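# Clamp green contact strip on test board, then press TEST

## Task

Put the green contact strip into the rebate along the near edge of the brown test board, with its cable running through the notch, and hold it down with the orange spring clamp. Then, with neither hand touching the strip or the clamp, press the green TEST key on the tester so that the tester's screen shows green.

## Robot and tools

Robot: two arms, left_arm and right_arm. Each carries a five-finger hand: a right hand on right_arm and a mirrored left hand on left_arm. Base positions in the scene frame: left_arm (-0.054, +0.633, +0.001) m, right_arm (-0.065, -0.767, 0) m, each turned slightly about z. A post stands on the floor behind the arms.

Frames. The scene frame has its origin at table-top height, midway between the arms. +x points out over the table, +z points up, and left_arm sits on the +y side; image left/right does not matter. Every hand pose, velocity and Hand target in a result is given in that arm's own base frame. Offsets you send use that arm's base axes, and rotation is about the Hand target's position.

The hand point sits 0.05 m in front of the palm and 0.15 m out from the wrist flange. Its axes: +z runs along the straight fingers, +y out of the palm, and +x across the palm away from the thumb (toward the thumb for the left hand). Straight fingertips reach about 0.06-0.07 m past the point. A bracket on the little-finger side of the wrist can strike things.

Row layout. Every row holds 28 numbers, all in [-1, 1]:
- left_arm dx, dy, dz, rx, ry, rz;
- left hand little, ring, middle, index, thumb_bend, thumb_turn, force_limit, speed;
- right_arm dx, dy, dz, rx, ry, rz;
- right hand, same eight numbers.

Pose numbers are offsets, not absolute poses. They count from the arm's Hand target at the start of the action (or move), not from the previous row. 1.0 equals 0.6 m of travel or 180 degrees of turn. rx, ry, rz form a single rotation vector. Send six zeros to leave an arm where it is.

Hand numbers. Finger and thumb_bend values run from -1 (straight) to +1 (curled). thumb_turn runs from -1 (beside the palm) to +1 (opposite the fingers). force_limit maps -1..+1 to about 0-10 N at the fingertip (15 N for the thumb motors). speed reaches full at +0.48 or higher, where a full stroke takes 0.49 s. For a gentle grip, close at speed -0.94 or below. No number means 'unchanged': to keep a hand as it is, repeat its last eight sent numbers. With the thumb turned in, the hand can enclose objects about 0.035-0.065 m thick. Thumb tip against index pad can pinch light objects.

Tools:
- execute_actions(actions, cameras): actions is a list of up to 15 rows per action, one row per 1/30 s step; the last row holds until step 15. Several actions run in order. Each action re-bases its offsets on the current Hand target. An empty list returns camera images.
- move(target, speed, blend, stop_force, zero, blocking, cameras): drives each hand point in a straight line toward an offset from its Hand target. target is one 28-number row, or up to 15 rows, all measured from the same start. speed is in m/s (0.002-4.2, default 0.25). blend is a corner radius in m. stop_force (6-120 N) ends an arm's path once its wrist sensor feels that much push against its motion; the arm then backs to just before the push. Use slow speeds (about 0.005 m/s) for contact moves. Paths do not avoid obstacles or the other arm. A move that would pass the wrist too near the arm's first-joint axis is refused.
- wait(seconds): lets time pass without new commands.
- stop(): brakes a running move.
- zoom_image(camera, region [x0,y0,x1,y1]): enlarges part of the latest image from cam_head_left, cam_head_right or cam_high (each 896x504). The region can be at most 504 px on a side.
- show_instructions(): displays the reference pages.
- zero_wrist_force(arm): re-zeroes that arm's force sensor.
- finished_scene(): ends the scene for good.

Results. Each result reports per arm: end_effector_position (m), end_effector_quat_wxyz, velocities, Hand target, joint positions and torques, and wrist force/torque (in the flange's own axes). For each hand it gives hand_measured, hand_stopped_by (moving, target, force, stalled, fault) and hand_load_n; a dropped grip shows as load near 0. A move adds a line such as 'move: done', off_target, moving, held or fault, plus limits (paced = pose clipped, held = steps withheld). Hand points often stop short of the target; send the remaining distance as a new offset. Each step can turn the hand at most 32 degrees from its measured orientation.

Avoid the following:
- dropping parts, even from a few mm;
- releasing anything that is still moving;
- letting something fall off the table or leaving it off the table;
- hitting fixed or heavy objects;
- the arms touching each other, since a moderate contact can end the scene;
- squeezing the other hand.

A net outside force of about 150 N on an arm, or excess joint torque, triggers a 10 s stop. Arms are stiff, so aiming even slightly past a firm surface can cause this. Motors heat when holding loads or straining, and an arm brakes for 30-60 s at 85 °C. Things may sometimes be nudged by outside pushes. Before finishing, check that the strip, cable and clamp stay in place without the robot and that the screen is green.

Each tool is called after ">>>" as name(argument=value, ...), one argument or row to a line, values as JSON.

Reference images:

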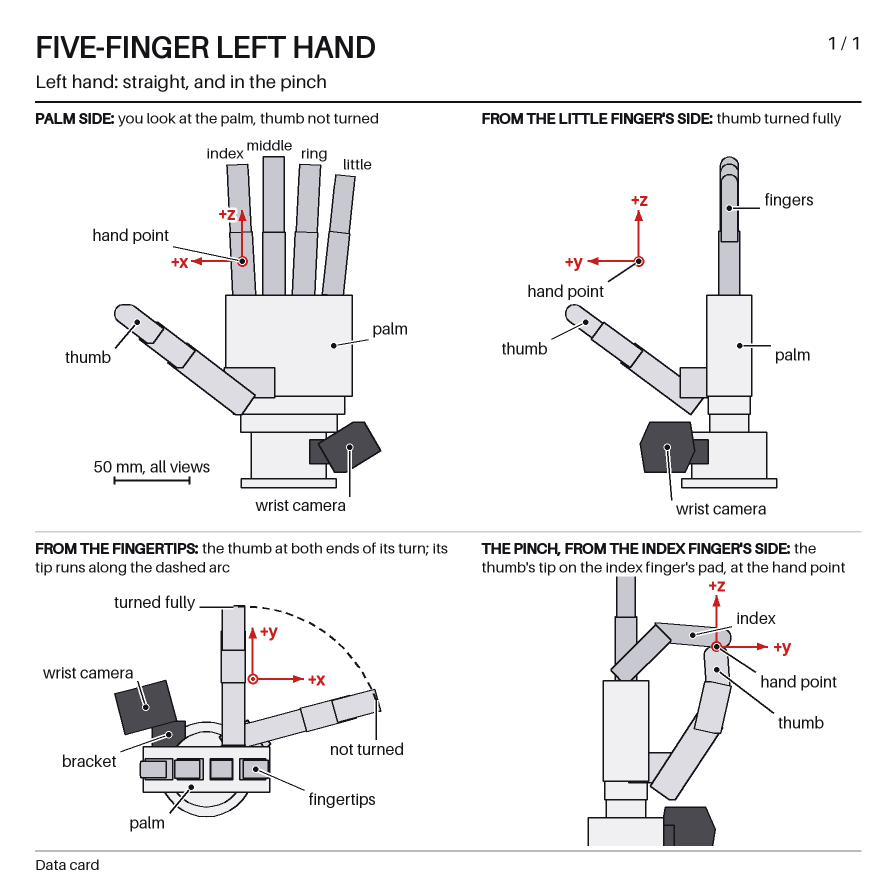

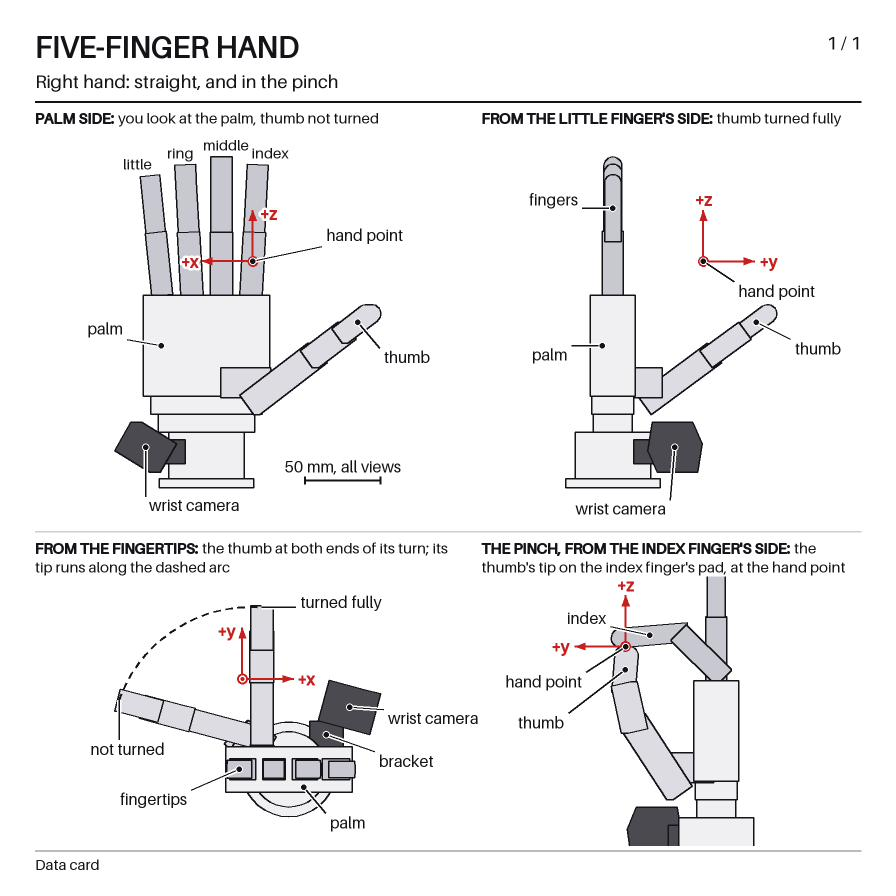

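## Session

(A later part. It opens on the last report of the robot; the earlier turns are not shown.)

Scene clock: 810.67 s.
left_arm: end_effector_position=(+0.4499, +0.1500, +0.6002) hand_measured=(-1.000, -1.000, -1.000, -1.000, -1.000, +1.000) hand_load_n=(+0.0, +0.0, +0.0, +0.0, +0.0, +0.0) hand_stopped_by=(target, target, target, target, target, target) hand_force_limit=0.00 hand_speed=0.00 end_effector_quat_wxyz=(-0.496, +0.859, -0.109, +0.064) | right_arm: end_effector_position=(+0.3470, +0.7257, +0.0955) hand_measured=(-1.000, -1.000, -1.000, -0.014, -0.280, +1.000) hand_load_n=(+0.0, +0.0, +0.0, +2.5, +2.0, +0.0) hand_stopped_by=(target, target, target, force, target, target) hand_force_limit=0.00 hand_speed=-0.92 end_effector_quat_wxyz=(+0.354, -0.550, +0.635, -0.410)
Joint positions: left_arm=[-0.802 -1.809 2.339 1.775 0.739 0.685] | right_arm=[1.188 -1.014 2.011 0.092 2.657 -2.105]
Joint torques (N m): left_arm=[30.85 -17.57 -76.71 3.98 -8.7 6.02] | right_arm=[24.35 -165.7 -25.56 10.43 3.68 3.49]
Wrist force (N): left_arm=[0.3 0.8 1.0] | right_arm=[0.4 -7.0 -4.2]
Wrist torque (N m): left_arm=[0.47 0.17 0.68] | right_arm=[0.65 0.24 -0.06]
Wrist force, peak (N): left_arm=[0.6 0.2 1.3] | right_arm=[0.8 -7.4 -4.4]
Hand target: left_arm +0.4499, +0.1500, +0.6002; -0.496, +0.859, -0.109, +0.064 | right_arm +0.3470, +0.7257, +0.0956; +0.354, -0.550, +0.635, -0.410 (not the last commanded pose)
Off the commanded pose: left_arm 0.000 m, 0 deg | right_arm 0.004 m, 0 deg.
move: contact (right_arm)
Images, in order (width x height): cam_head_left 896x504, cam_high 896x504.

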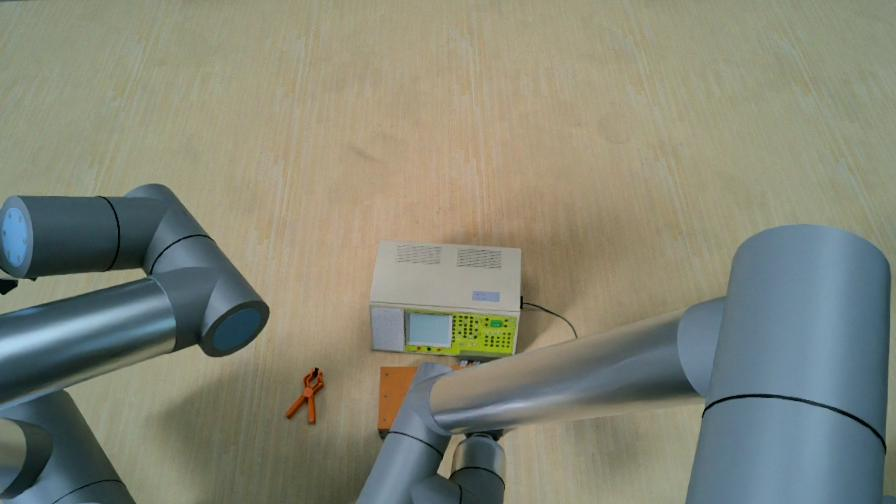

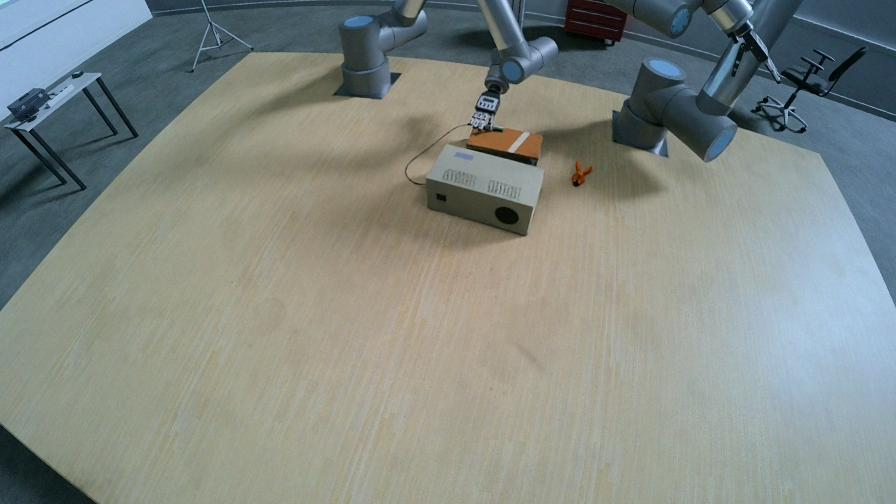

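>>> execute_actions(
  actions=[
    [[0,0,0,0,0,0,-1,-1,-1,-1,-1,1,0,0,0,0,0.0005,0,0,0,-1,-1,-1,-0.16,-0.28,1,0,-0.8]],
  ],
  cameras=[],
)

>>> move(
  target=[
    [0,0,0,0,0,0,-1,-1,-1,-1,-1,1,0,0,-0.004,0.0,0.006,0,0,0,-1,-1,-1,-0.16,-0.28,1,0,-0.8],
    [0,0,0,0,0,0,-1,-1,-1,-1,-1,1,0,0,-0.004,0.0,0.2,0,0,0,-1,-1,-1,-0.16,-0.28,1,0,-0.8],
    [0,0,0,0,0,0,-1,-1,-1,-1,-1,1,0,0,-0.004,-0.5,0.2,0,0,0,-1,-1,-1,-0.16,-0.28,1,0,-0.8],
  ],
  speed=[0.02,0.2,0.3],
  blend=[0.002,0.03,0],
  cameras=["all"],
)

>>> zoom_image(
  camera="cam_head_left",
  region=[440, 385, 510, 440],
)

>>> zoom_image(
  camera="cam_high",
  region=[455, 95, 515, 155],
)

Scene clock: 818.23 s.
left_arm: end_effector_position=(+0.4499, +0.1500, +0.6002) hand_measured=(-1.000, -1.000, -1.000, -1.000, -1.000, +1.000) hand_load_n=(+0.0, +0.0, +0.0, +0.0, +0.0, +0.0) hand_stopped_by=(target, target, target, target, target, target) hand_force_limit=0.00 hand_speed=0.00 end_effector_quat_wxyz=(-0.496, +0.859, -0.109, +0.064) | right_arm: end_effector_position=(+0.3470, +0.7257, +0.0959) hand_measured=(-1.000, -1.000, -1.000, -0.160, -0.280, +1.000) hand_load_n=(+0.0, +0.0, +0.0, +0.0, +0.0, +0.0) hand_stopped_by=(target, target, target, target, target, target) hand_force_limit=0.00 hand_speed=-0.80 end_effector_quat_wxyz=(+0.354, -0.550, +0.635, -0.410)
Joint positions: left_arm=[-0.802 -1.809 2.339 1.775 0.739 0.685] | right_arm=[1.188 -1.015 2.011 0.093 2.657 -2.105]
Joint torques (N m): left_arm=[30.54 -13.22 -77.77 3.72 -8.3 6.22] | right_arm=[13.06 -176.91 -65.29 12.42 0.46 -0.17]
Wrist force (N): left_arm=[0.7 0.5 0.7] | right_arm=[0.8 2.7 0.1]
Wrist torque (N m): left_arm=[0.43 0.09 0.72] | right_arm=[0.47 0.18 -0.02]
Wrist force, peak (N): left_arm=[0.2 0.7 1.2] | right_arm=[0.7 -7.2 -4.5]
Hand target: left_arm +0.4499, +0.1500, +0.6002; -0.496, +0.859, -0.109, +0.064 | right_arm +0.3470, +0.7257, +0.0959; +0.354, -0.550, +0.635, -0.410
Off the commanded pose: left_arm 0.000 m, 0 deg | right_arm 0.000 m, 0 deg.

Scene clock: 820.70 s.
left_arm: end_effector_position=(+0.4499, +0.1500, +0.6002) hand_measured=(-1.000, -1.000, -1.000, -1.000, -1.000, +1.000) hand_load_n=(+0.0, +0.0, +0.0, +0.0, +0.0, +0.0) hand_stopped_by=(target, target, target, target, target, target) hand_force_limit=0.00 hand_speed=0.00 end_effector_quat_wxyz=(-0.496, +0.859, -0.109, +0.064) | right_arm: end_effector_position=(+0.3446, +0.4258, +0.2159) hand_measured=(-1.000, -1.000, -1.000, -0.160, -0.280, +1.000) hand_load_n=(+0.0, +0.0, +0.0, -0.5, +0.0, +0.0) hand_stopped_by=(target, target, target, target, target, target) hand_force_limit=0.00 hand_speed=-0.80 end_effector_quat_wxyz=(+0.354, -0.550, +0.635, -0.410)
Joint positions: left_arm=[-0.802 -1.809 2.339 1.775 0.739 0.685] | right_arm=[0.922 -1.506 2.42 -0.162 2.494 -2.501]
Joint torques (N m): left_arm=[34.21 -15.05 -74.57 3.15 -8.33 5.81] | right_arm=[-14 -87.37 -33.25 -1 -2.33 -3.03]
Wrist force (N): left_arm=[0.2 0.7 0.4] | right_arm=[0.7 2.2 0.4]
Wrist torque (N m): left_arm=[0.47 0.16 0.68] | right_arm=[0.21 0.13 0.19]
Wrist force, peak (N): left_arm=[0.6 1.0 0.8] | right_arm=[1.0 5.0 1.2]
Hand target: left_arm +0.4499, +0.1500, +0.6002; -0.496, +0.859, -0.109, +0.064 | right_arm +0.3446, +0.4257, +0.2159; +0.354, -0.550, +0.635, -0.410
Off the commanded pose: left_arm 0.000 m, 0 deg | right_arm 0.000 m, 0 deg.
move: done

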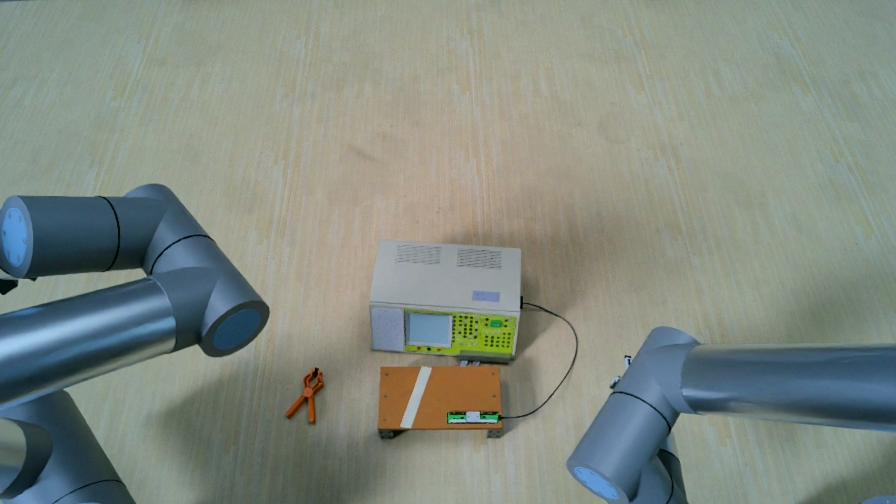

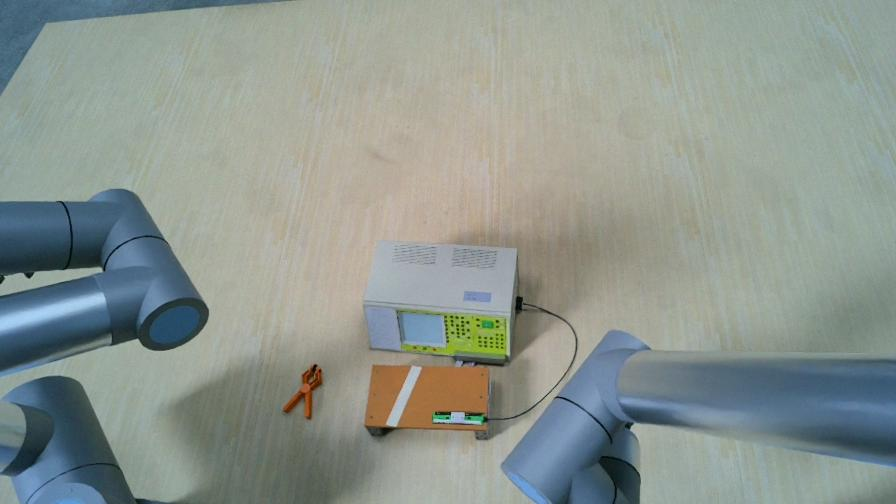

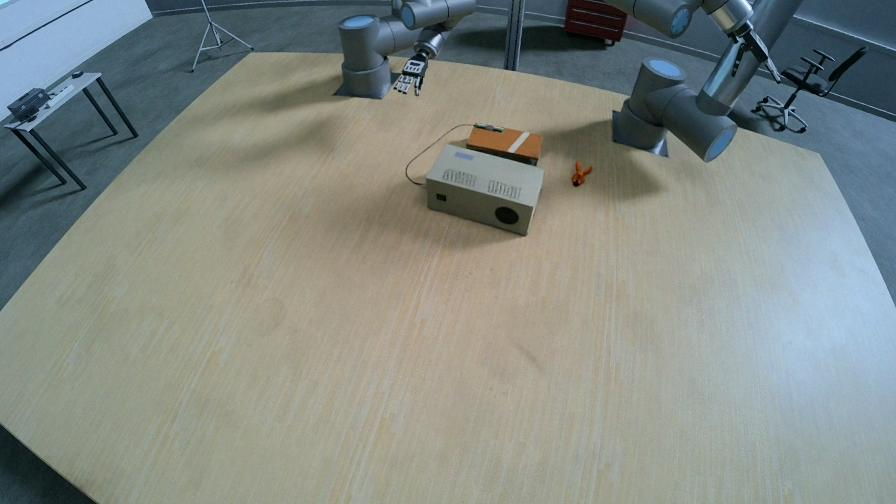

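Scaled by 7.200 from the camera's image (finer frame: 1280x720).

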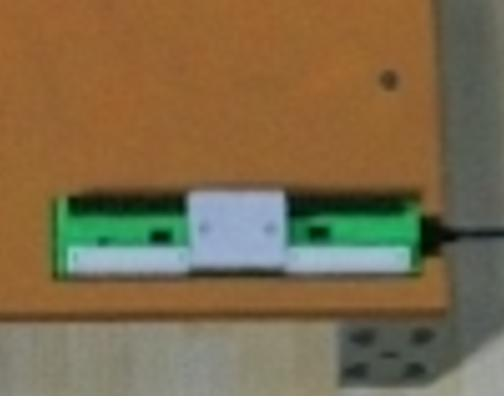

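Scaled by 8.400 from the camera's image (finer frame: 1280x720).

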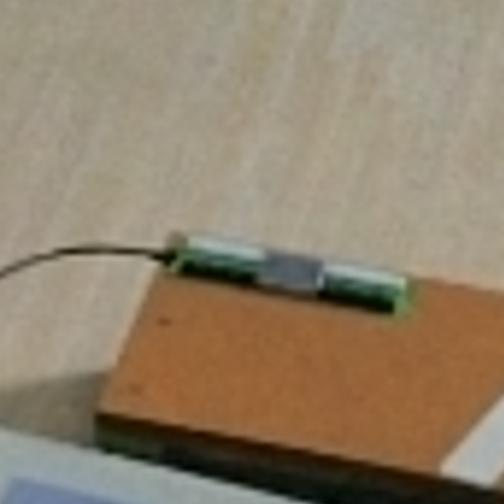

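>>> zoom_image(
  camera="cam_high",
  region=[470, 115, 510, 140],
)

>>> zoom_image(
  camera="cam_head_left",
  region=[442, 402, 506, 434],
)

>>> zoom_image(
  camera="cam_head_right",
  region=[426, 402, 496, 437],
)

Scaled by 12.600 from the camera's image (finer frame: 1280x720).

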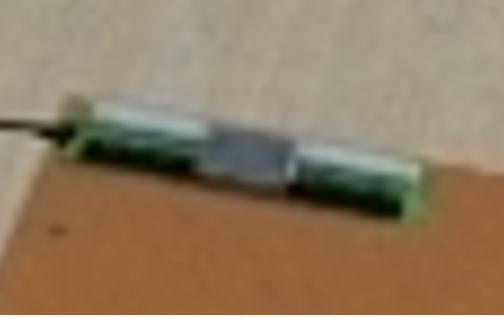

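Scaled by 7.875 from the camera's image (finer frame: 1280x720).

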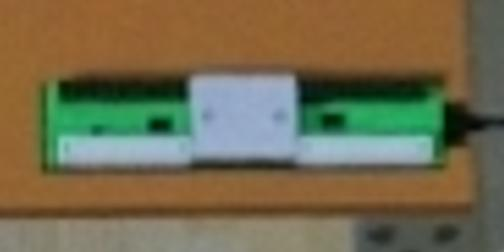

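Scaled by 7.200 from the camera's image (finer frame: 1280x720).

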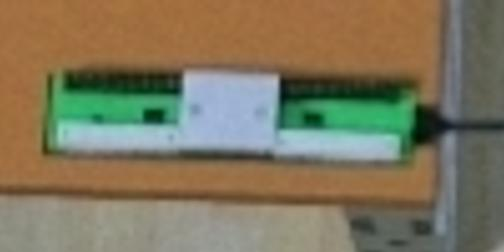

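>>> move(
  target=[
    [0,0,0,0,0,0,-1,-1,-1,-1,-1,1,0,0,-0.0303,0.4932,0,0,0,0,-1,-1,-1,-0.04,0.1,1,0,0],
    [0,0,0,0,0,0,-1,-1,-1,-1,-1,1,0,0,-0.0303,0.4932,-0.17,0,0,0,-1,-1,-1,-0.04,0.1,1,0,0],
  ],
  speed=[0.3,0.15],
  blend=[0.02,0],
  cameras=[],
)

>>> move(
  target=[0,0,0,0,0,0,-1,-1,-1,-1,-1,1,0,0,0,0,-0.05,0,0,0,-1,-1,-1,-0.04,0.1,1,0,0],
  speed=0.004,
  stop_force=6,
  cameras=["cam_high"],
)

>>> zoom_image(
  camera="cam_high",
  region=[455, 95, 515, 155],
)

Scene clock: 843.40 s.
left_arm: end_effector_position=(+0.4499, +0.1500, +0.6002) hand_measured=(-1.000, -1.000, -1.000, -1.000, -1.000, +1.000) hand_load_n=(+0.0, +0.0, +0.0, +0.0, +0.0, +0.0) hand_stopped_by=(target, target, target, target, target, target) hand_force_limit=0.00 hand_speed=0.00 end_effector_quat_wxyz=(-0.496, +0.859, -0.109, +0.064) | right_arm: end_effector_position=(+0.3264, +0.7216, +0.1140) hand_measured=(-1.000, -1.000, -1.000, -0.040, +0.100, +1.000) hand_load_n=(+0.0, -0.5, +0.0, +0.0, +0.0, +0.0) hand_stopped_by=(target, target, target, target, target, target) hand_force_limit=0.00 hand_speed=0.00 end_effector_quat_wxyz=(+0.355, -0.550, +0.635, -0.410)
Joint positions: left_arm=[-0.802 -1.809 2.339 1.775 0.739 0.685] | right_arm=[1.213 -1.03 2.013 0.149 2.669 -2.056]
Joint torques (N m): left_arm=[32.84 -13.36 -79.22 3.09 -8.3 6.62] | right_arm=[4.61 -117.71 -24.37 1.75 9.53 -2.79]
Wrist force (N): left_arm=[0.0 0.3 0.8] | right_arm=[0.9 3.0 0.1]
Wrist torque (N m): left_arm=[0.39 0.21 0.69] | right_arm=[0.52 0.10 0.63]
Wrist force, peak (N): left_arm=[0.9 0.5 1.1] | right_arm=[0.8 4.4 0.9]
Hand target: left_arm +0.4499, +0.1500, +0.6002; -0.496, +0.859, -0.109, +0.064 | right_arm +0.3264, +0.7216, +0.1139; +0.354, -0.550, +0.635, -0.410
Off the commanded pose: left_arm 0.000 m, 0 deg | right_arm 0.000 m, 0 deg.
move: done

Scene clock: 847.40 s.
left_arm: end_effector_position=(+0.4499, +0.1500, +0.6002) hand_measured=(-1.000, -1.000, -1.000, -1.000, -1.000, +1.000) hand_load_n=(+0.0, +0.0, -0.5, +0.0, +0.0, +0.0) hand_stopped_by=(target, target, target, target, target, target) hand_force_limit=0.00 hand_speed=0.00 end_effector_quat_wxyz=(-0.496, +0.859, -0.109, +0.064) | right_arm: end_effector_position=(+0.3264, +0.7216, +0.1005) hand_measured=(-1.000, -1.000, -1.000, -0.040, +0.100, +1.000) hand_load_n=(+0.0, +0.0, +0.0, +0.0, +0.5, +0.0) hand_stopped_by=(target, target, target, target, target, target) hand_force_limit=0.00 hand_speed=0.00 end_effector_quat_wxyz=(+0.354, -0.550, +0.635, -0.410)
Joint positions: left_arm=[-0.802 -1.809 2.339 1.775 0.739 0.685] | right_arm=[1.213 -1.015 2.016 0.131 2.669 -2.056]
Joint torques (N m): left_arm=[32.56 -17.67 -78.46 2.99 -8.87 6.16] | right_arm=[-5.02 -161.05 -27.25 11.08 4.67 -3.21]
Wrist force (N): left_arm=[0.1 0.1 1.0] | right_arm=[1.4 -7.9 -4.4]
Wrist torque (N m): left_arm=[0.35 0.20 0.69] | right_arm=[0.76 0.08 0.61]
Wrist force, peak (N): left_arm=[0.1 0.7 1.4] | right_arm=[1.1 -8.2 -4.6]
Hand target: left_arm +0.4499, +0.1500, +0.6002; -0.496, +0.859, -0.109, +0.064 | right_arm +0.3264, +0.7216, +0.1006; +0.354, -0.550, +0.635, -0.410 (not the last commanded pose)
Off the commanded pose: left_arm 0.000 m, 0 deg | right_arm 0.017 m, 0 deg.
move: contact (right_arm)

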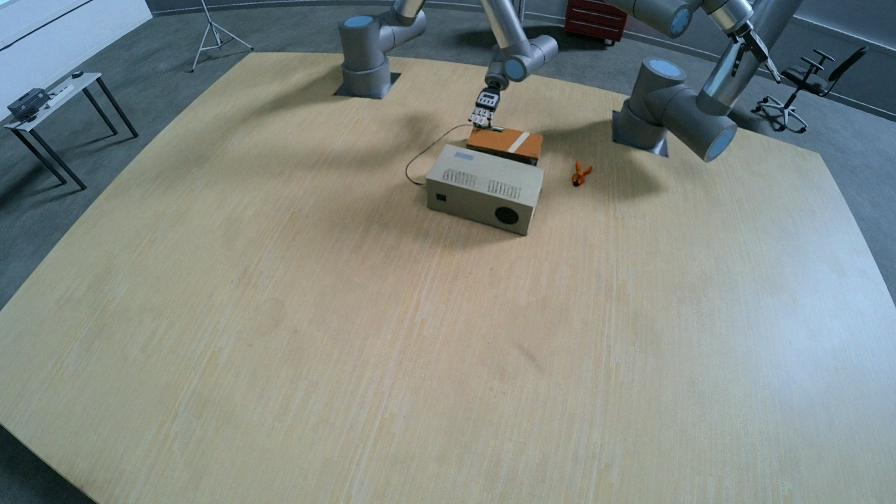

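Scaled by 8.400 from the camera's image (finer frame: 1280x720).

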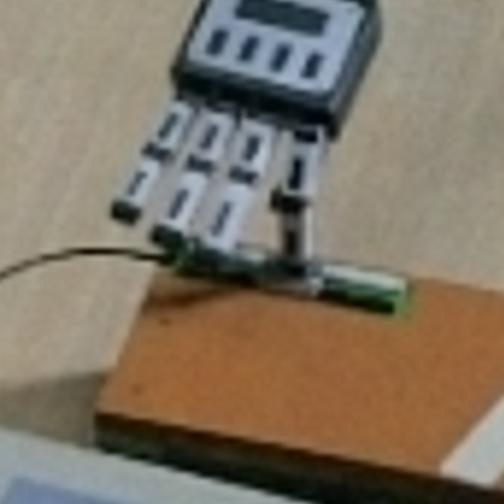

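>>> move(
  target=[
    [0,0,0,0,0,0,-1,-1,-1,-1,-1,1,0,0,0,0,0.2,0,0,0,-1,-1,-1,-0.04,0.1,1,0,0],
    [0,0,0,0,0,0,-1,-1,-1,-1,-1,1,0,0,0.05,-0.6,0.25,0,0,0,-1,-1,-1,-0.04,0.1,1,0,0],
  ],
  speed=[0.15,0.4],
  blend=[0.03,0],
  cameras=["all"],
)

>>> zoom_image(
  camera="cam_head_left",
  region=[280, 362, 332, 430],
)

>>> zoom_image(
  camera="cam_head_right",
  region=[276, 358, 328, 426],
)

>>> zoom_image(
  camera="cam_high",
  region=[560, 150, 605, 195],
)

>>> zoom_image(
  camera="cam_head_left",
  region=[440, 395, 510, 440],
)

Scene clock: 858.63 s.
left_arm: end_effector_position=(+0.4499, +0.1500, +0.6002) hand_measured=(-1.000, -1.000, -1.000, -1.000, -1.000, +1.000) hand_load_n=(+0.0, +0.0, +0.0, -0.5, +0.0, +0.0) hand_stopped_by=(target, target, target, target, target, target) hand_force_limit=0.00 hand_speed=0.00 end_effector_quat_wxyz=(-0.496, +0.859, -0.109, +0.064) | right_arm: end_effector_position=(+0.3564, +0.3617, +0.2506) hand_measured=(-1.000, -1.000, -1.000, -0.040, +0.100, +1.000) hand_load_n=(+0.0, +0.0, +0.0, +0.0, +0.0, +0.0) hand_stopped_by=(target, target, target, target, target, target) hand_force_limit=0.00 hand_speed=0.00 end_effector_quat_wxyz=(+0.354, -0.550, +0.635, -0.410)
Joint positions: left_arm=[-0.802 -1.809 2.339 1.775 0.739 0.685] | right_arm=[0.779 -1.667 2.48 -0.17 2.384 -2.643]
Joint torques (N m): left_arm=[29.76 -14.64 -79.15 2.81 -8.23 5.65] | right_arm=[-17.34 -58.68 -40.75 -1.86 -2.44 -4.03]
Wrist force (N): left_arm=[0.3 0.6 0.9] | right_arm=[-0.3 2.2 0.9]
Wrist torque (N m): left_arm=[0.43 0.16 0.69] | right_arm=[0.44 0.28 0.34]
Wrist force, peak (N): left_arm=[0.5 0.3 1.4] | right_arm=[1.1 -8.2 -4.7]
Hand target: left_arm +0.4499, +0.1500, +0.6002; -0.496, +0.859, -0.109, +0.064 | right_arm +0.3564, +0.3616, +0.2506; +0.354, -0.550, +0.635, -0.410
Off the commanded pose: left_arm 0.000 m, 0 deg | right_arm 0.000 m, 0 deg.
move: done

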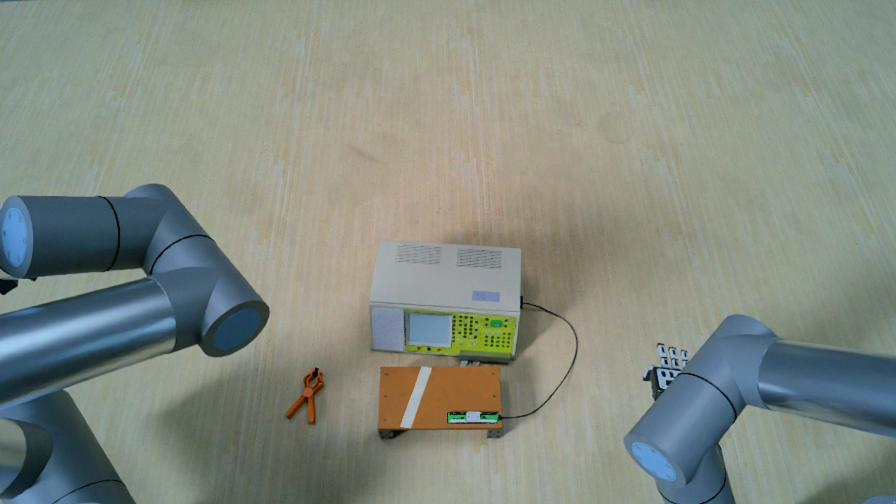

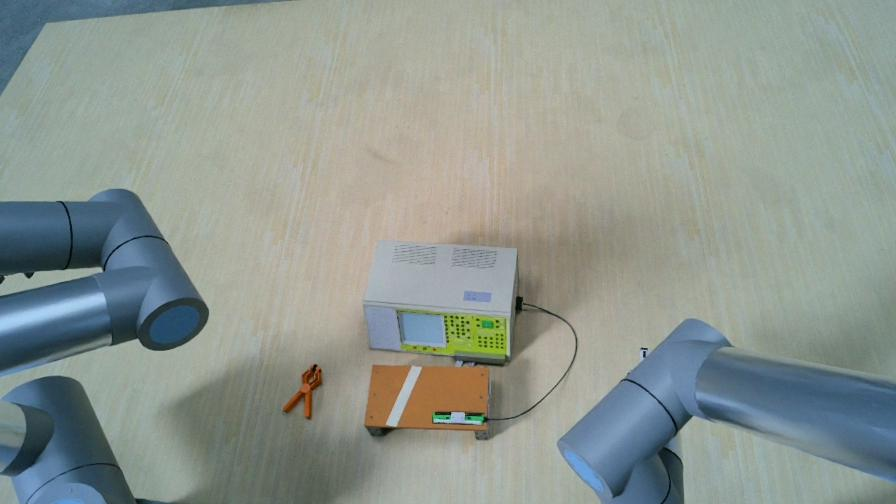

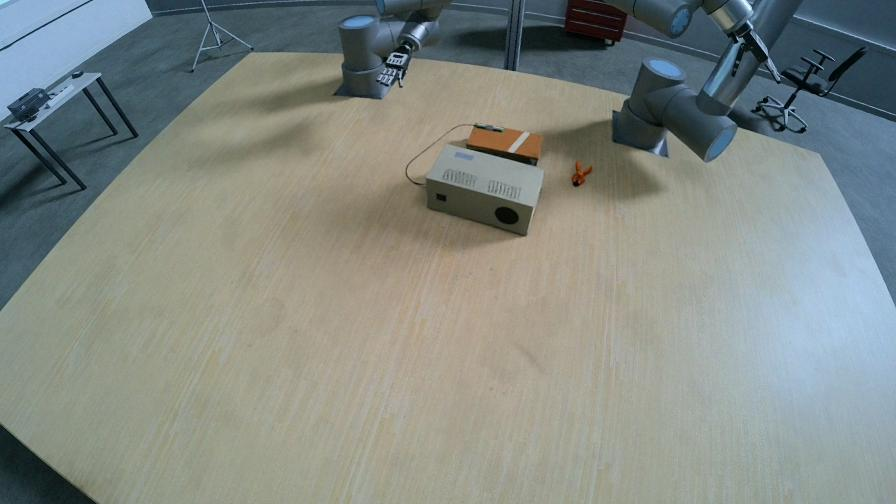

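Scaled by 7.412 from the camera's image (finer frame: 1280x720).

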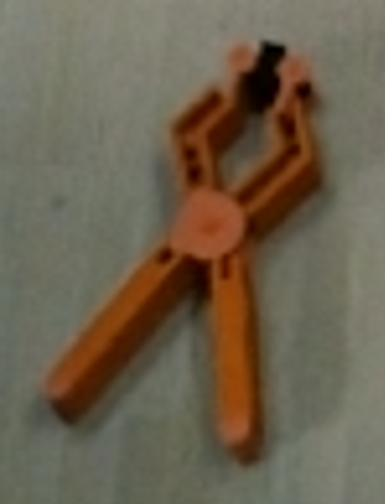

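Scaled by 7.412 from the camera's image (finer frame: 1280x720).

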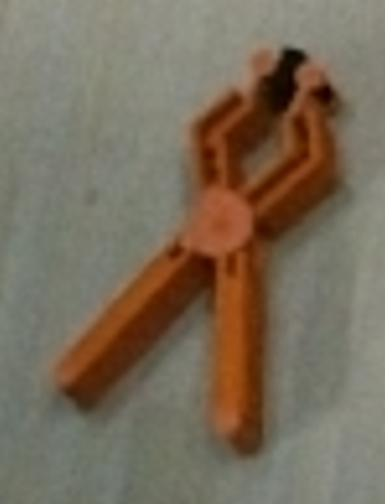

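Scaled by 11.200 from the camera's image (finer frame: 1280x720).

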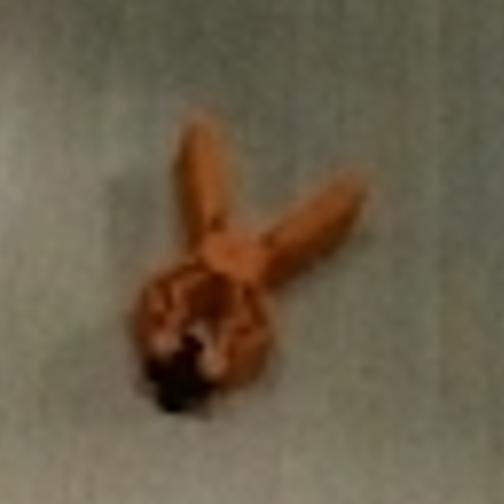

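Scaled by 7.200 from the camera's image (finer frame: 1280x720).

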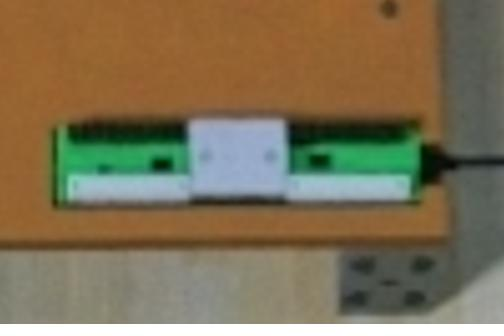

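>>> move(
  target=[-0.0853,-0.7217,-0.66,-0.0164,0.0035,0.0306,-1,-1,-0.66,-0.6,-0.6,1,0,0,0,0,0,0,0,0,-1,-1,-1,-0.04,0.1,1,0,0],
  speed=0.4,
  cameras=["all"],
)

>>> zoom_image(
  camera="cam_head_left",
  region=[230, 340, 400, 440],
)

>>> zoom_image(
  camera="cam_head_right",
  region=[220, 330, 390, 430],
)

>>> zoom_image(
  camera="cam_high",
  region=[520, 100, 640, 210],
)

Scene clock: 911.23 s.
left_arm: end_effector_position=(+0.3987, -0.2829, +0.2043) hand_measured=(-1.000, -1.000, -0.660, -0.600, -0.600, +1.000) hand_load_n=(+0.0, +0.0, +0.0, +0.0, +0.5, +0.5) hand_stopped_by=(target, target, target, target, target, target) hand_force_limit=0.00 hand_speed=0.00 end_effector_quat_wxyz=(-0.475, +0.876, -0.069, +0.038) | right_arm: end_effector_position=(+0.3564, +0.3616, +0.2506) hand_measured=(-1.000, -1.000, -1.000, -0.040, +0.100, +1.000) hand_load_n=(+0.0, +0.0, +0.0, +0.0, +0.0, +0.0) hand_stopped_by=(target, target, target, target, target, target) hand_force_limit=0.00 hand_speed=0.00 end_effector_quat_wxyz=(+0.354, -0.550, +0.635, -0.410)
Joint positions: left_arm=[-1.332 -1.056 2.289 1.294 1.241 0.224] | right_arm=[0.779 -1.667 2.48 -0.17 2.384 -2.644]
Joint torques (N m): left_arm=[-29.59 -114.11 -38.1 4.32 5.68 -5.52] | right_arm=[-20.49 -53.81 -42.29 -2.36 -2.01 -3.24]
Wrist force (N): left_arm=[0.2 -0.2 0.6] | right_arm=[0.0 2.4 0.9]
Wrist torque (N m): left_arm=[0.32 0.08 0.96] | right_arm=[0.47 0.23 0.36]
Wrist force, peak (N): left_arm=[-0.4 -3.0 1.8] | right_arm=[0.0 2.5 1.0]
Hand target: left_arm +0.3987, -0.2830, +0.2042; -0.475, +0.876, -0.069, +0.038 | right_arm +0.3564, +0.3616, +0.2506; +0.354, -0.550, +0.635, -0.410
Off the commanded pose: left_arm 0.000 m, 0 deg | right_arm 0.000 m, 0 deg.
move: done

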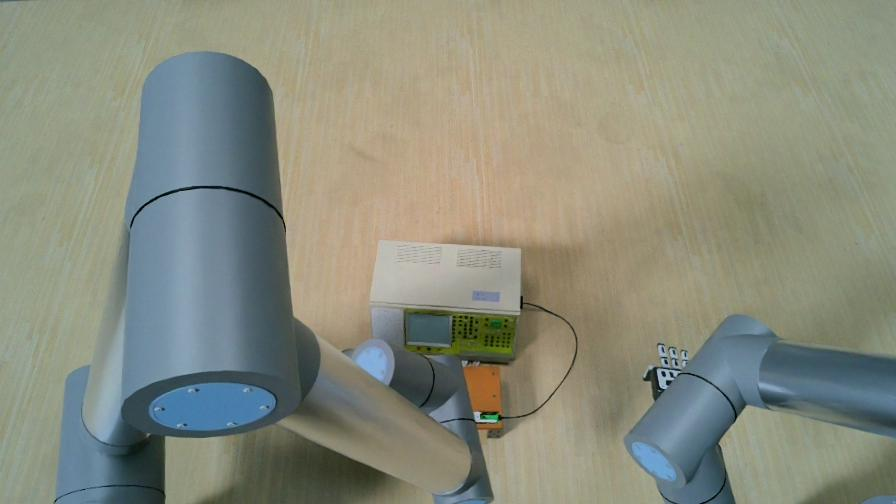

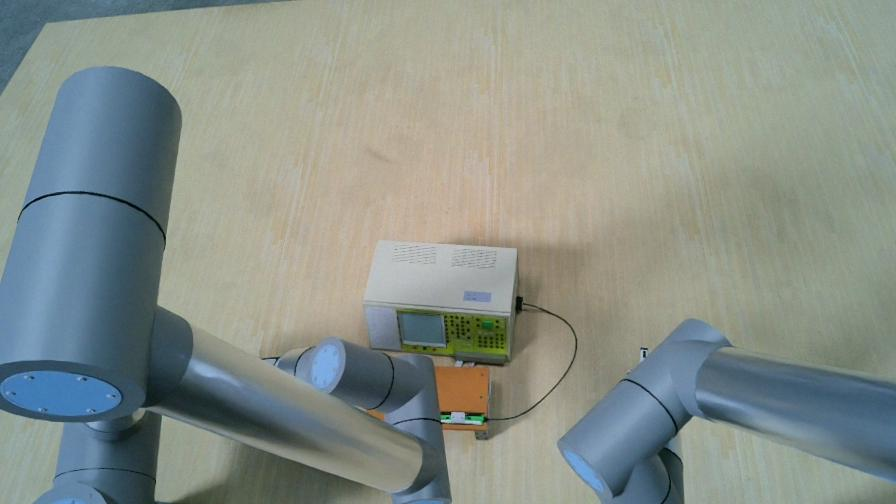

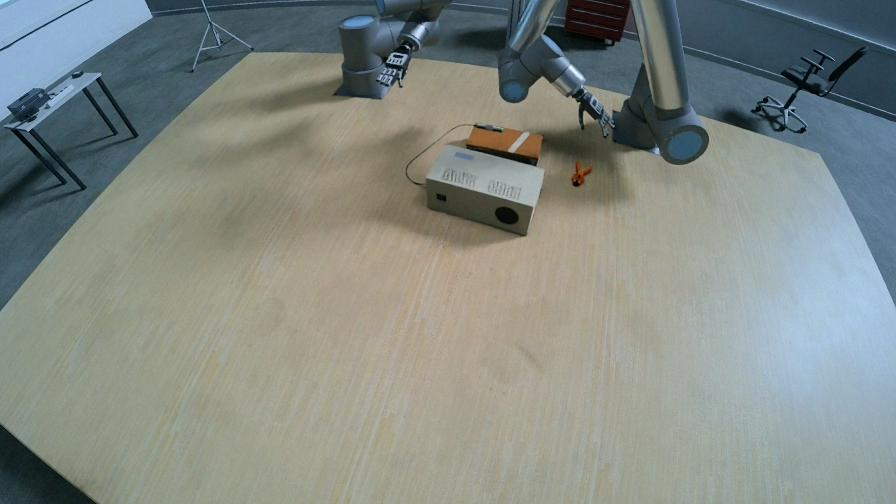

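Scaled by 2.965 from the camera's image (finer frame: 1280x720).

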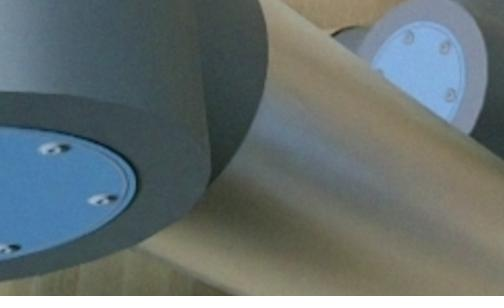

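Scaled by 2.965 from the camera's image (finer frame: 1280x720).

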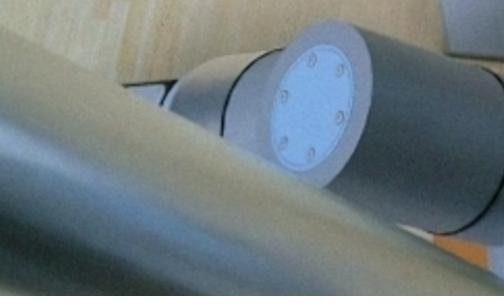

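Scaled by 4.200 from the camera's image (finer frame: 1280x720).

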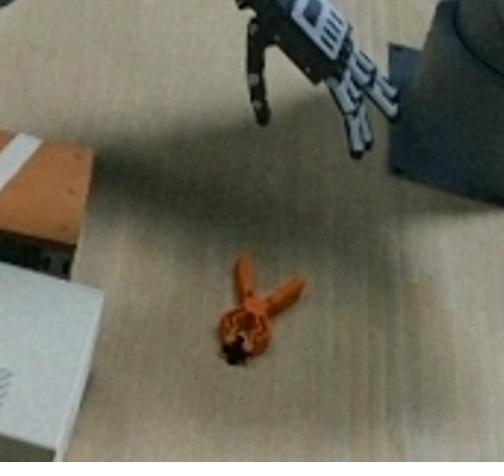

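>>> zoom_image(
  camera="cam_high",
  region=[460, 112, 550, 172],
)

>>> zoom_image(
  camera="cam_high",
  region=[330, 60, 410, 110],
)

>>> zoom_image(
  camera="cam_high",
  region=[560, 80, 620, 200],
)

Scaled by 5.600 from the camera's image (finer frame: 1280x720).

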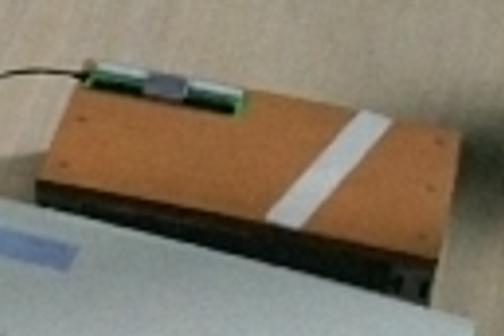

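Scaled by 6.300 from the camera's image (finer frame: 1280x720).

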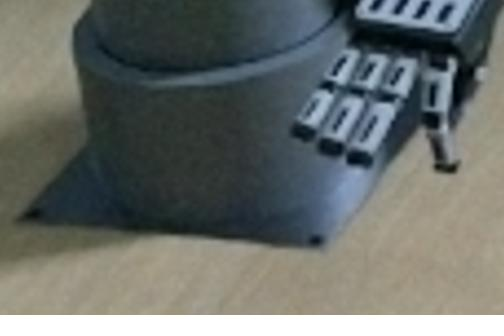

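Scaled by 4.200 from the camera's image (finer frame: 1280x720).

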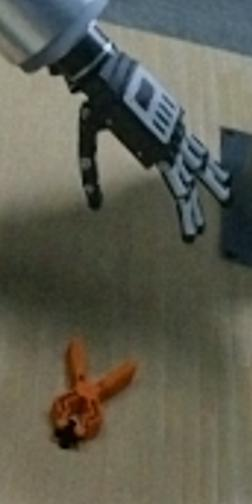

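>>> move(
  target=[0,0,-0.2733,0,0,0,-1,-1,-0.66,-0.6,-0.6,1,0,0,0,0,0,0,0,0,-1,-1,-1,-0.04,0.1,1,0,0],
  speed=0.15,
  cameras=["cam_high"],
)

>>> zoom_image(
  camera="cam_high",
  region=[550, 120, 620, 200],
)

Scene clock: 975.23 s.
left_arm: end_effector_position=(+0.3986, -0.2828, +0.0431) hand_measured=(-1.000, -1.000, -0.660, -0.600, -0.600, +1.000) hand_load_n=(+0.0, +0.0, +0.0, +0.0, +0.0, +0.0) hand_stopped_by=(target, target, target, target, target, target) hand_force_limit=0.00 hand_speed=0.00 end_effector_quat_wxyz=(-0.476, +0.876, -0.069, +0.038) | right_arm: end_effector_position=(+0.3564, +0.3616, +0.2506) hand_measured=(-1.000, -1.000, -1.000, -0.040, +0.100, +1.000) hand_load_n=(+0.0, +0.0, +0.0, +0.0, +0.5, +0.0) hand_stopped_by=(target, target, target, target, target, target) hand_force_limit=0.00 hand_speed=0.00 end_effector_quat_wxyz=(+0.354, -0.550, +0.635, -0.410)
Joint positions: left_arm=[-1.332 -0.813 2.282 1.059 1.241 0.224] | right_arm=[0.779 -1.667 2.48 -0.17 2.384 -2.644]
Joint torques (N m): left_arm=[5.48 -152.8 2.37 5.44 -0.87 1.52] | right_arm=[-19.98 -63.92 -38.58 -2.37 -2.27 -3.95]
Wrist force (N): left_arm=[0.5 0.2 0.9] | right_arm=[-0.4 2.1 0.7]
Wrist torque (N m): left_arm=[0.35 0.11 0.97] | right_arm=[0.43 0.29 0.33]
Wrist force, peak (N): left_arm=[0.2 1.9 2.1] | right_arm=[-0.3 2.6 1.1]
Hand target: left_arm +0.3986, -0.2828, +0.0431; -0.476, +0.876, -0.069, +0.038 (not the last commanded pose) | right_arm +0.3564, +0.3616, +0.2506; +0.354, -0.550, +0.635, -0.410
Off the commanded pose: left_arm 0.003 m, 0 deg | right_arm 0.000 m, 0 deg.
FORCE FAULT: contact force on the left arm reached its limit, and that arm stopped. The contact can be on any part of that arm, not only on its tool. That arm's remaining commands of this call were not run. That arm is still stopped at the end of this call. That arm stays stopped for about 10 more seconds. Until then a move that you send moves the other arm only, and its call returns only when the move has ended. Once the stop has ended, the next robot result says so. If the stop ends while you think or write, that arm runs what you send next, counted from a new Hand target: where the arm stands when the stop ends. While its stop runs, that arm, its gripper or tool too, takes no new command. Until it ends, the stop uses up actions while you think or wait. An arm that is not stopped still takes commands.
move: fault (left_arm)

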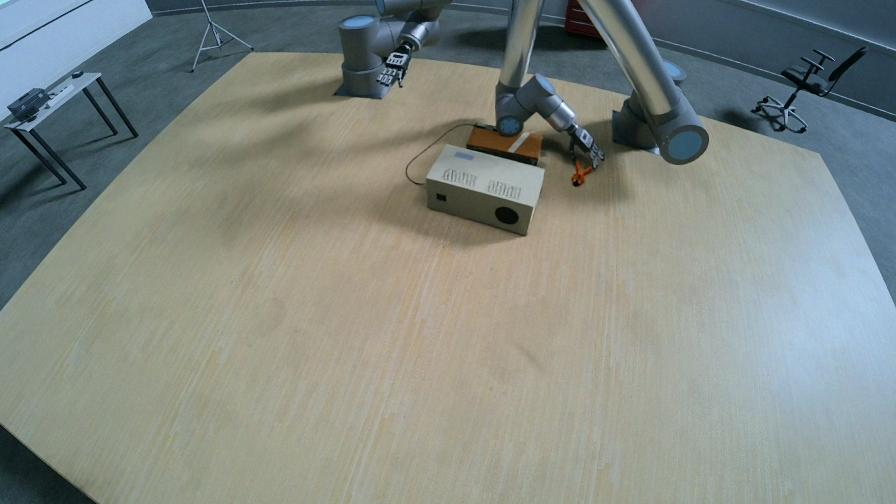

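Scaled by 6.300 from the camera's image (finer frame: 1280x720).

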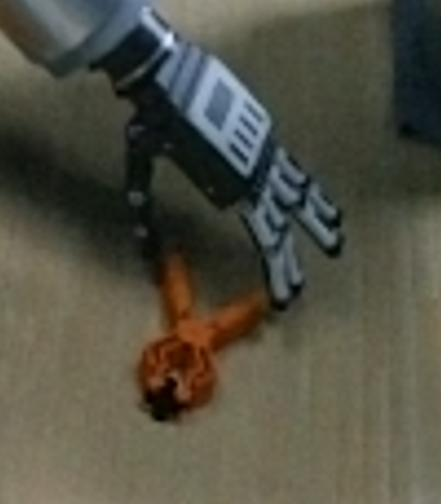

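>>> wait(
  seconds=4,
  cameras=["all"],
)

>>> zoom_image(
  camera="cam_head_left",
  region=[360, 350, 520, 450],
)

>>> zoom_image(
  camera="cam_high",
  region=[440, 60, 620, 200],
)

>>> zoom_image(
  camera="cam_head_right",
  region=[340, 330, 520, 450],
)

Scene clock: 986.30 s.
left_arm: end_effector_position=(+0.3986, -0.2828, +0.0431) hand_measured=(-1.000, -1.000, -0.660, -0.600, -0.600, +1.000) hand_load_n=(+0.0, +0.0, +0.0, +0.0, +0.0, +0.0) hand_stopped_by=(target, target, target, target, target, target) hand_force_limit=0.00 hand_speed=0.00 end_effector_quat_wxyz=(-0.476, +0.876, -0.069, +0.038) | right_arm: end_effector_position=(+0.3564, +0.3616, +0.2506) hand_measured=(-1.000, -1.000, -1.000, -0.040, +0.100, +1.000) hand_load_n=(+0.0, +0.0, +0.0, +0.0, +0.0, +0.0) hand_stopped_by=(target, target, target, target, target, target) hand_force_limit=0.00 hand_speed=0.00 end_effector_quat_wxyz=(+0.354, -0.550, +0.635, -0.410)
Joint positions: left_arm=[-1.332 -0.813 2.282 1.059 1.241 0.224] | right_arm=[0.779 -1.667 2.48 -0.17 2.384 -2.644]
Joint torques (N m): left_arm=[9.25 -152.69 2.07 4.74 -0.23 1.63] | right_arm=[-15.75 -60.7 -42.03 -3.06 -2.09 -3.93]
Wrist force (N): left_arm=[-0.1 0.7 0.7] | right_arm=[0.0 2.2 1.0]
Wrist torque (N m): left_arm=[0.45 0.22 0.92] | right_arm=[0.44 0.23 0.35]
Wrist force, peak (N): left_arm=[0.2 0.5 1.6] | right_arm=[-0.2 2.7 0.6]
Hand target: left_arm +0.3986, -0.2828, +0.0431; -0.476, +0.876, -0.069, +0.038 (not the last commanded pose) | right_arm +0.3564, +0.3616, +0.2506; +0.354, -0.550, +0.635, -0.410
Off the commanded pose: left_arm 0.003 m, 0 deg | right_arm 0.000 m, 0 deg.
FORCE FAULT, CONTINUED: the left arm's stop, for the force fault that an earlier result reported, is over. The rest of the stop counts as 19 of the actions that you can send in this scene. That arm's target is now where it stood when the stop ended, not its last command. That arm accepts commands again.
wait: 4.00 s; at rest from the start

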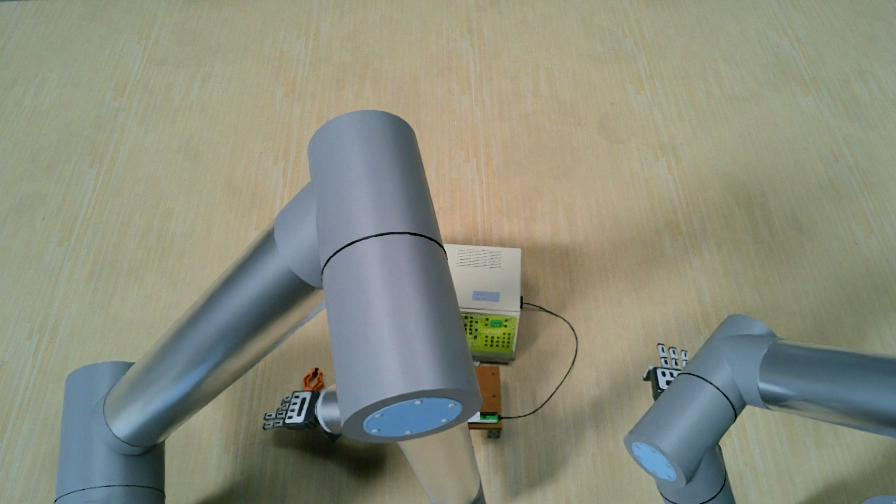

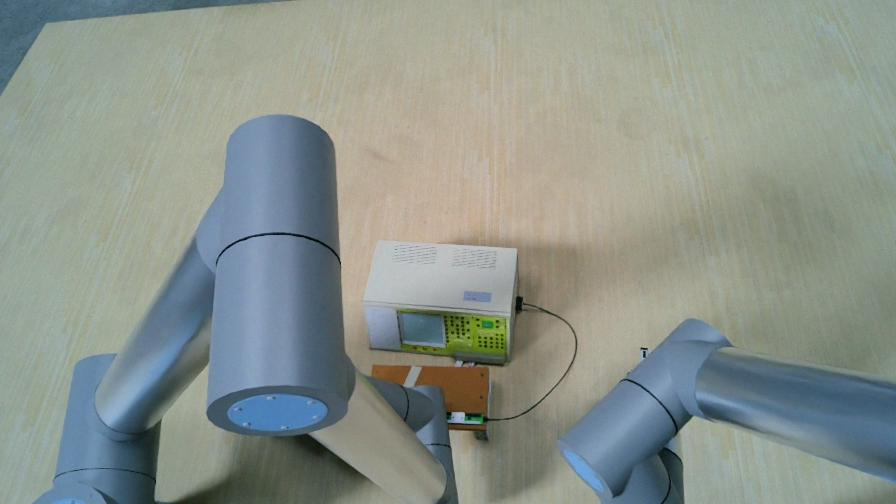

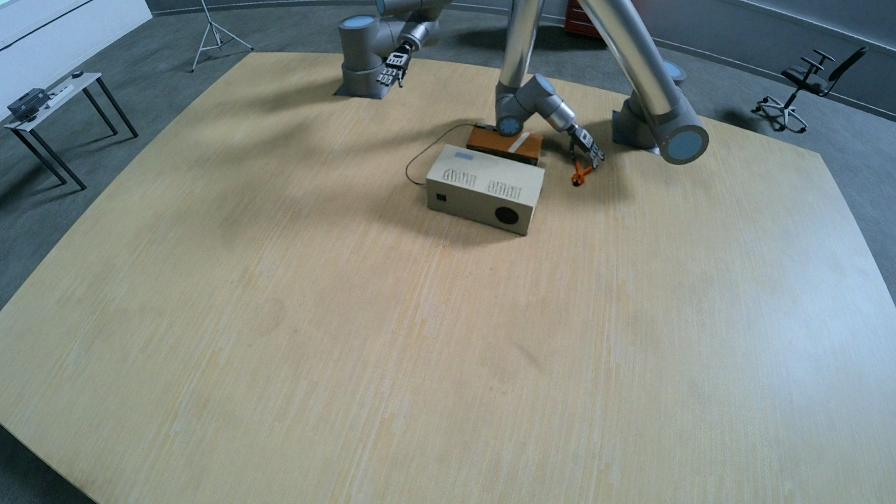

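Scaled by 3.150 from the camera's image (finer frame: 1280x720).

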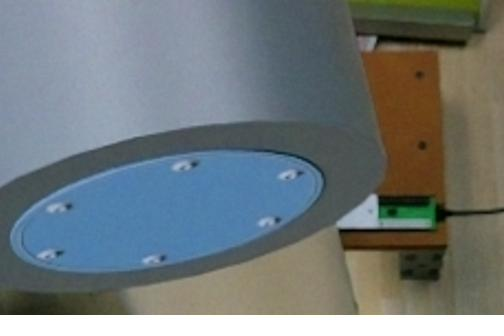

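Scaled by 2.800 from the camera's image (finer frame: 1280x720).

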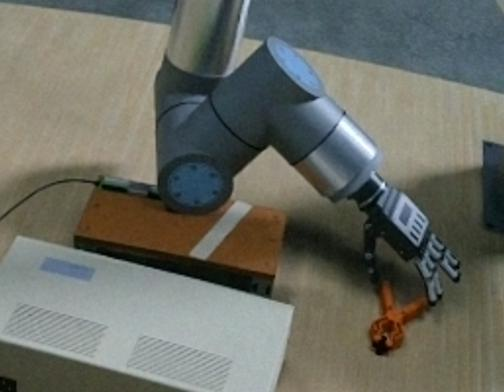

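Scaled by 2.800 from the camera's image (finer frame: 1280x720).

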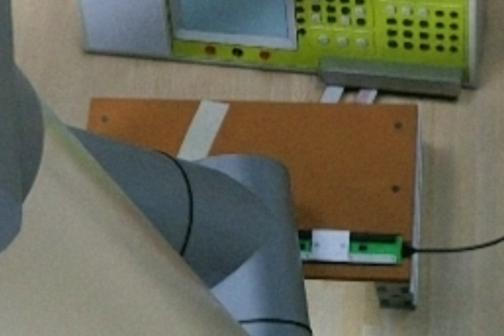

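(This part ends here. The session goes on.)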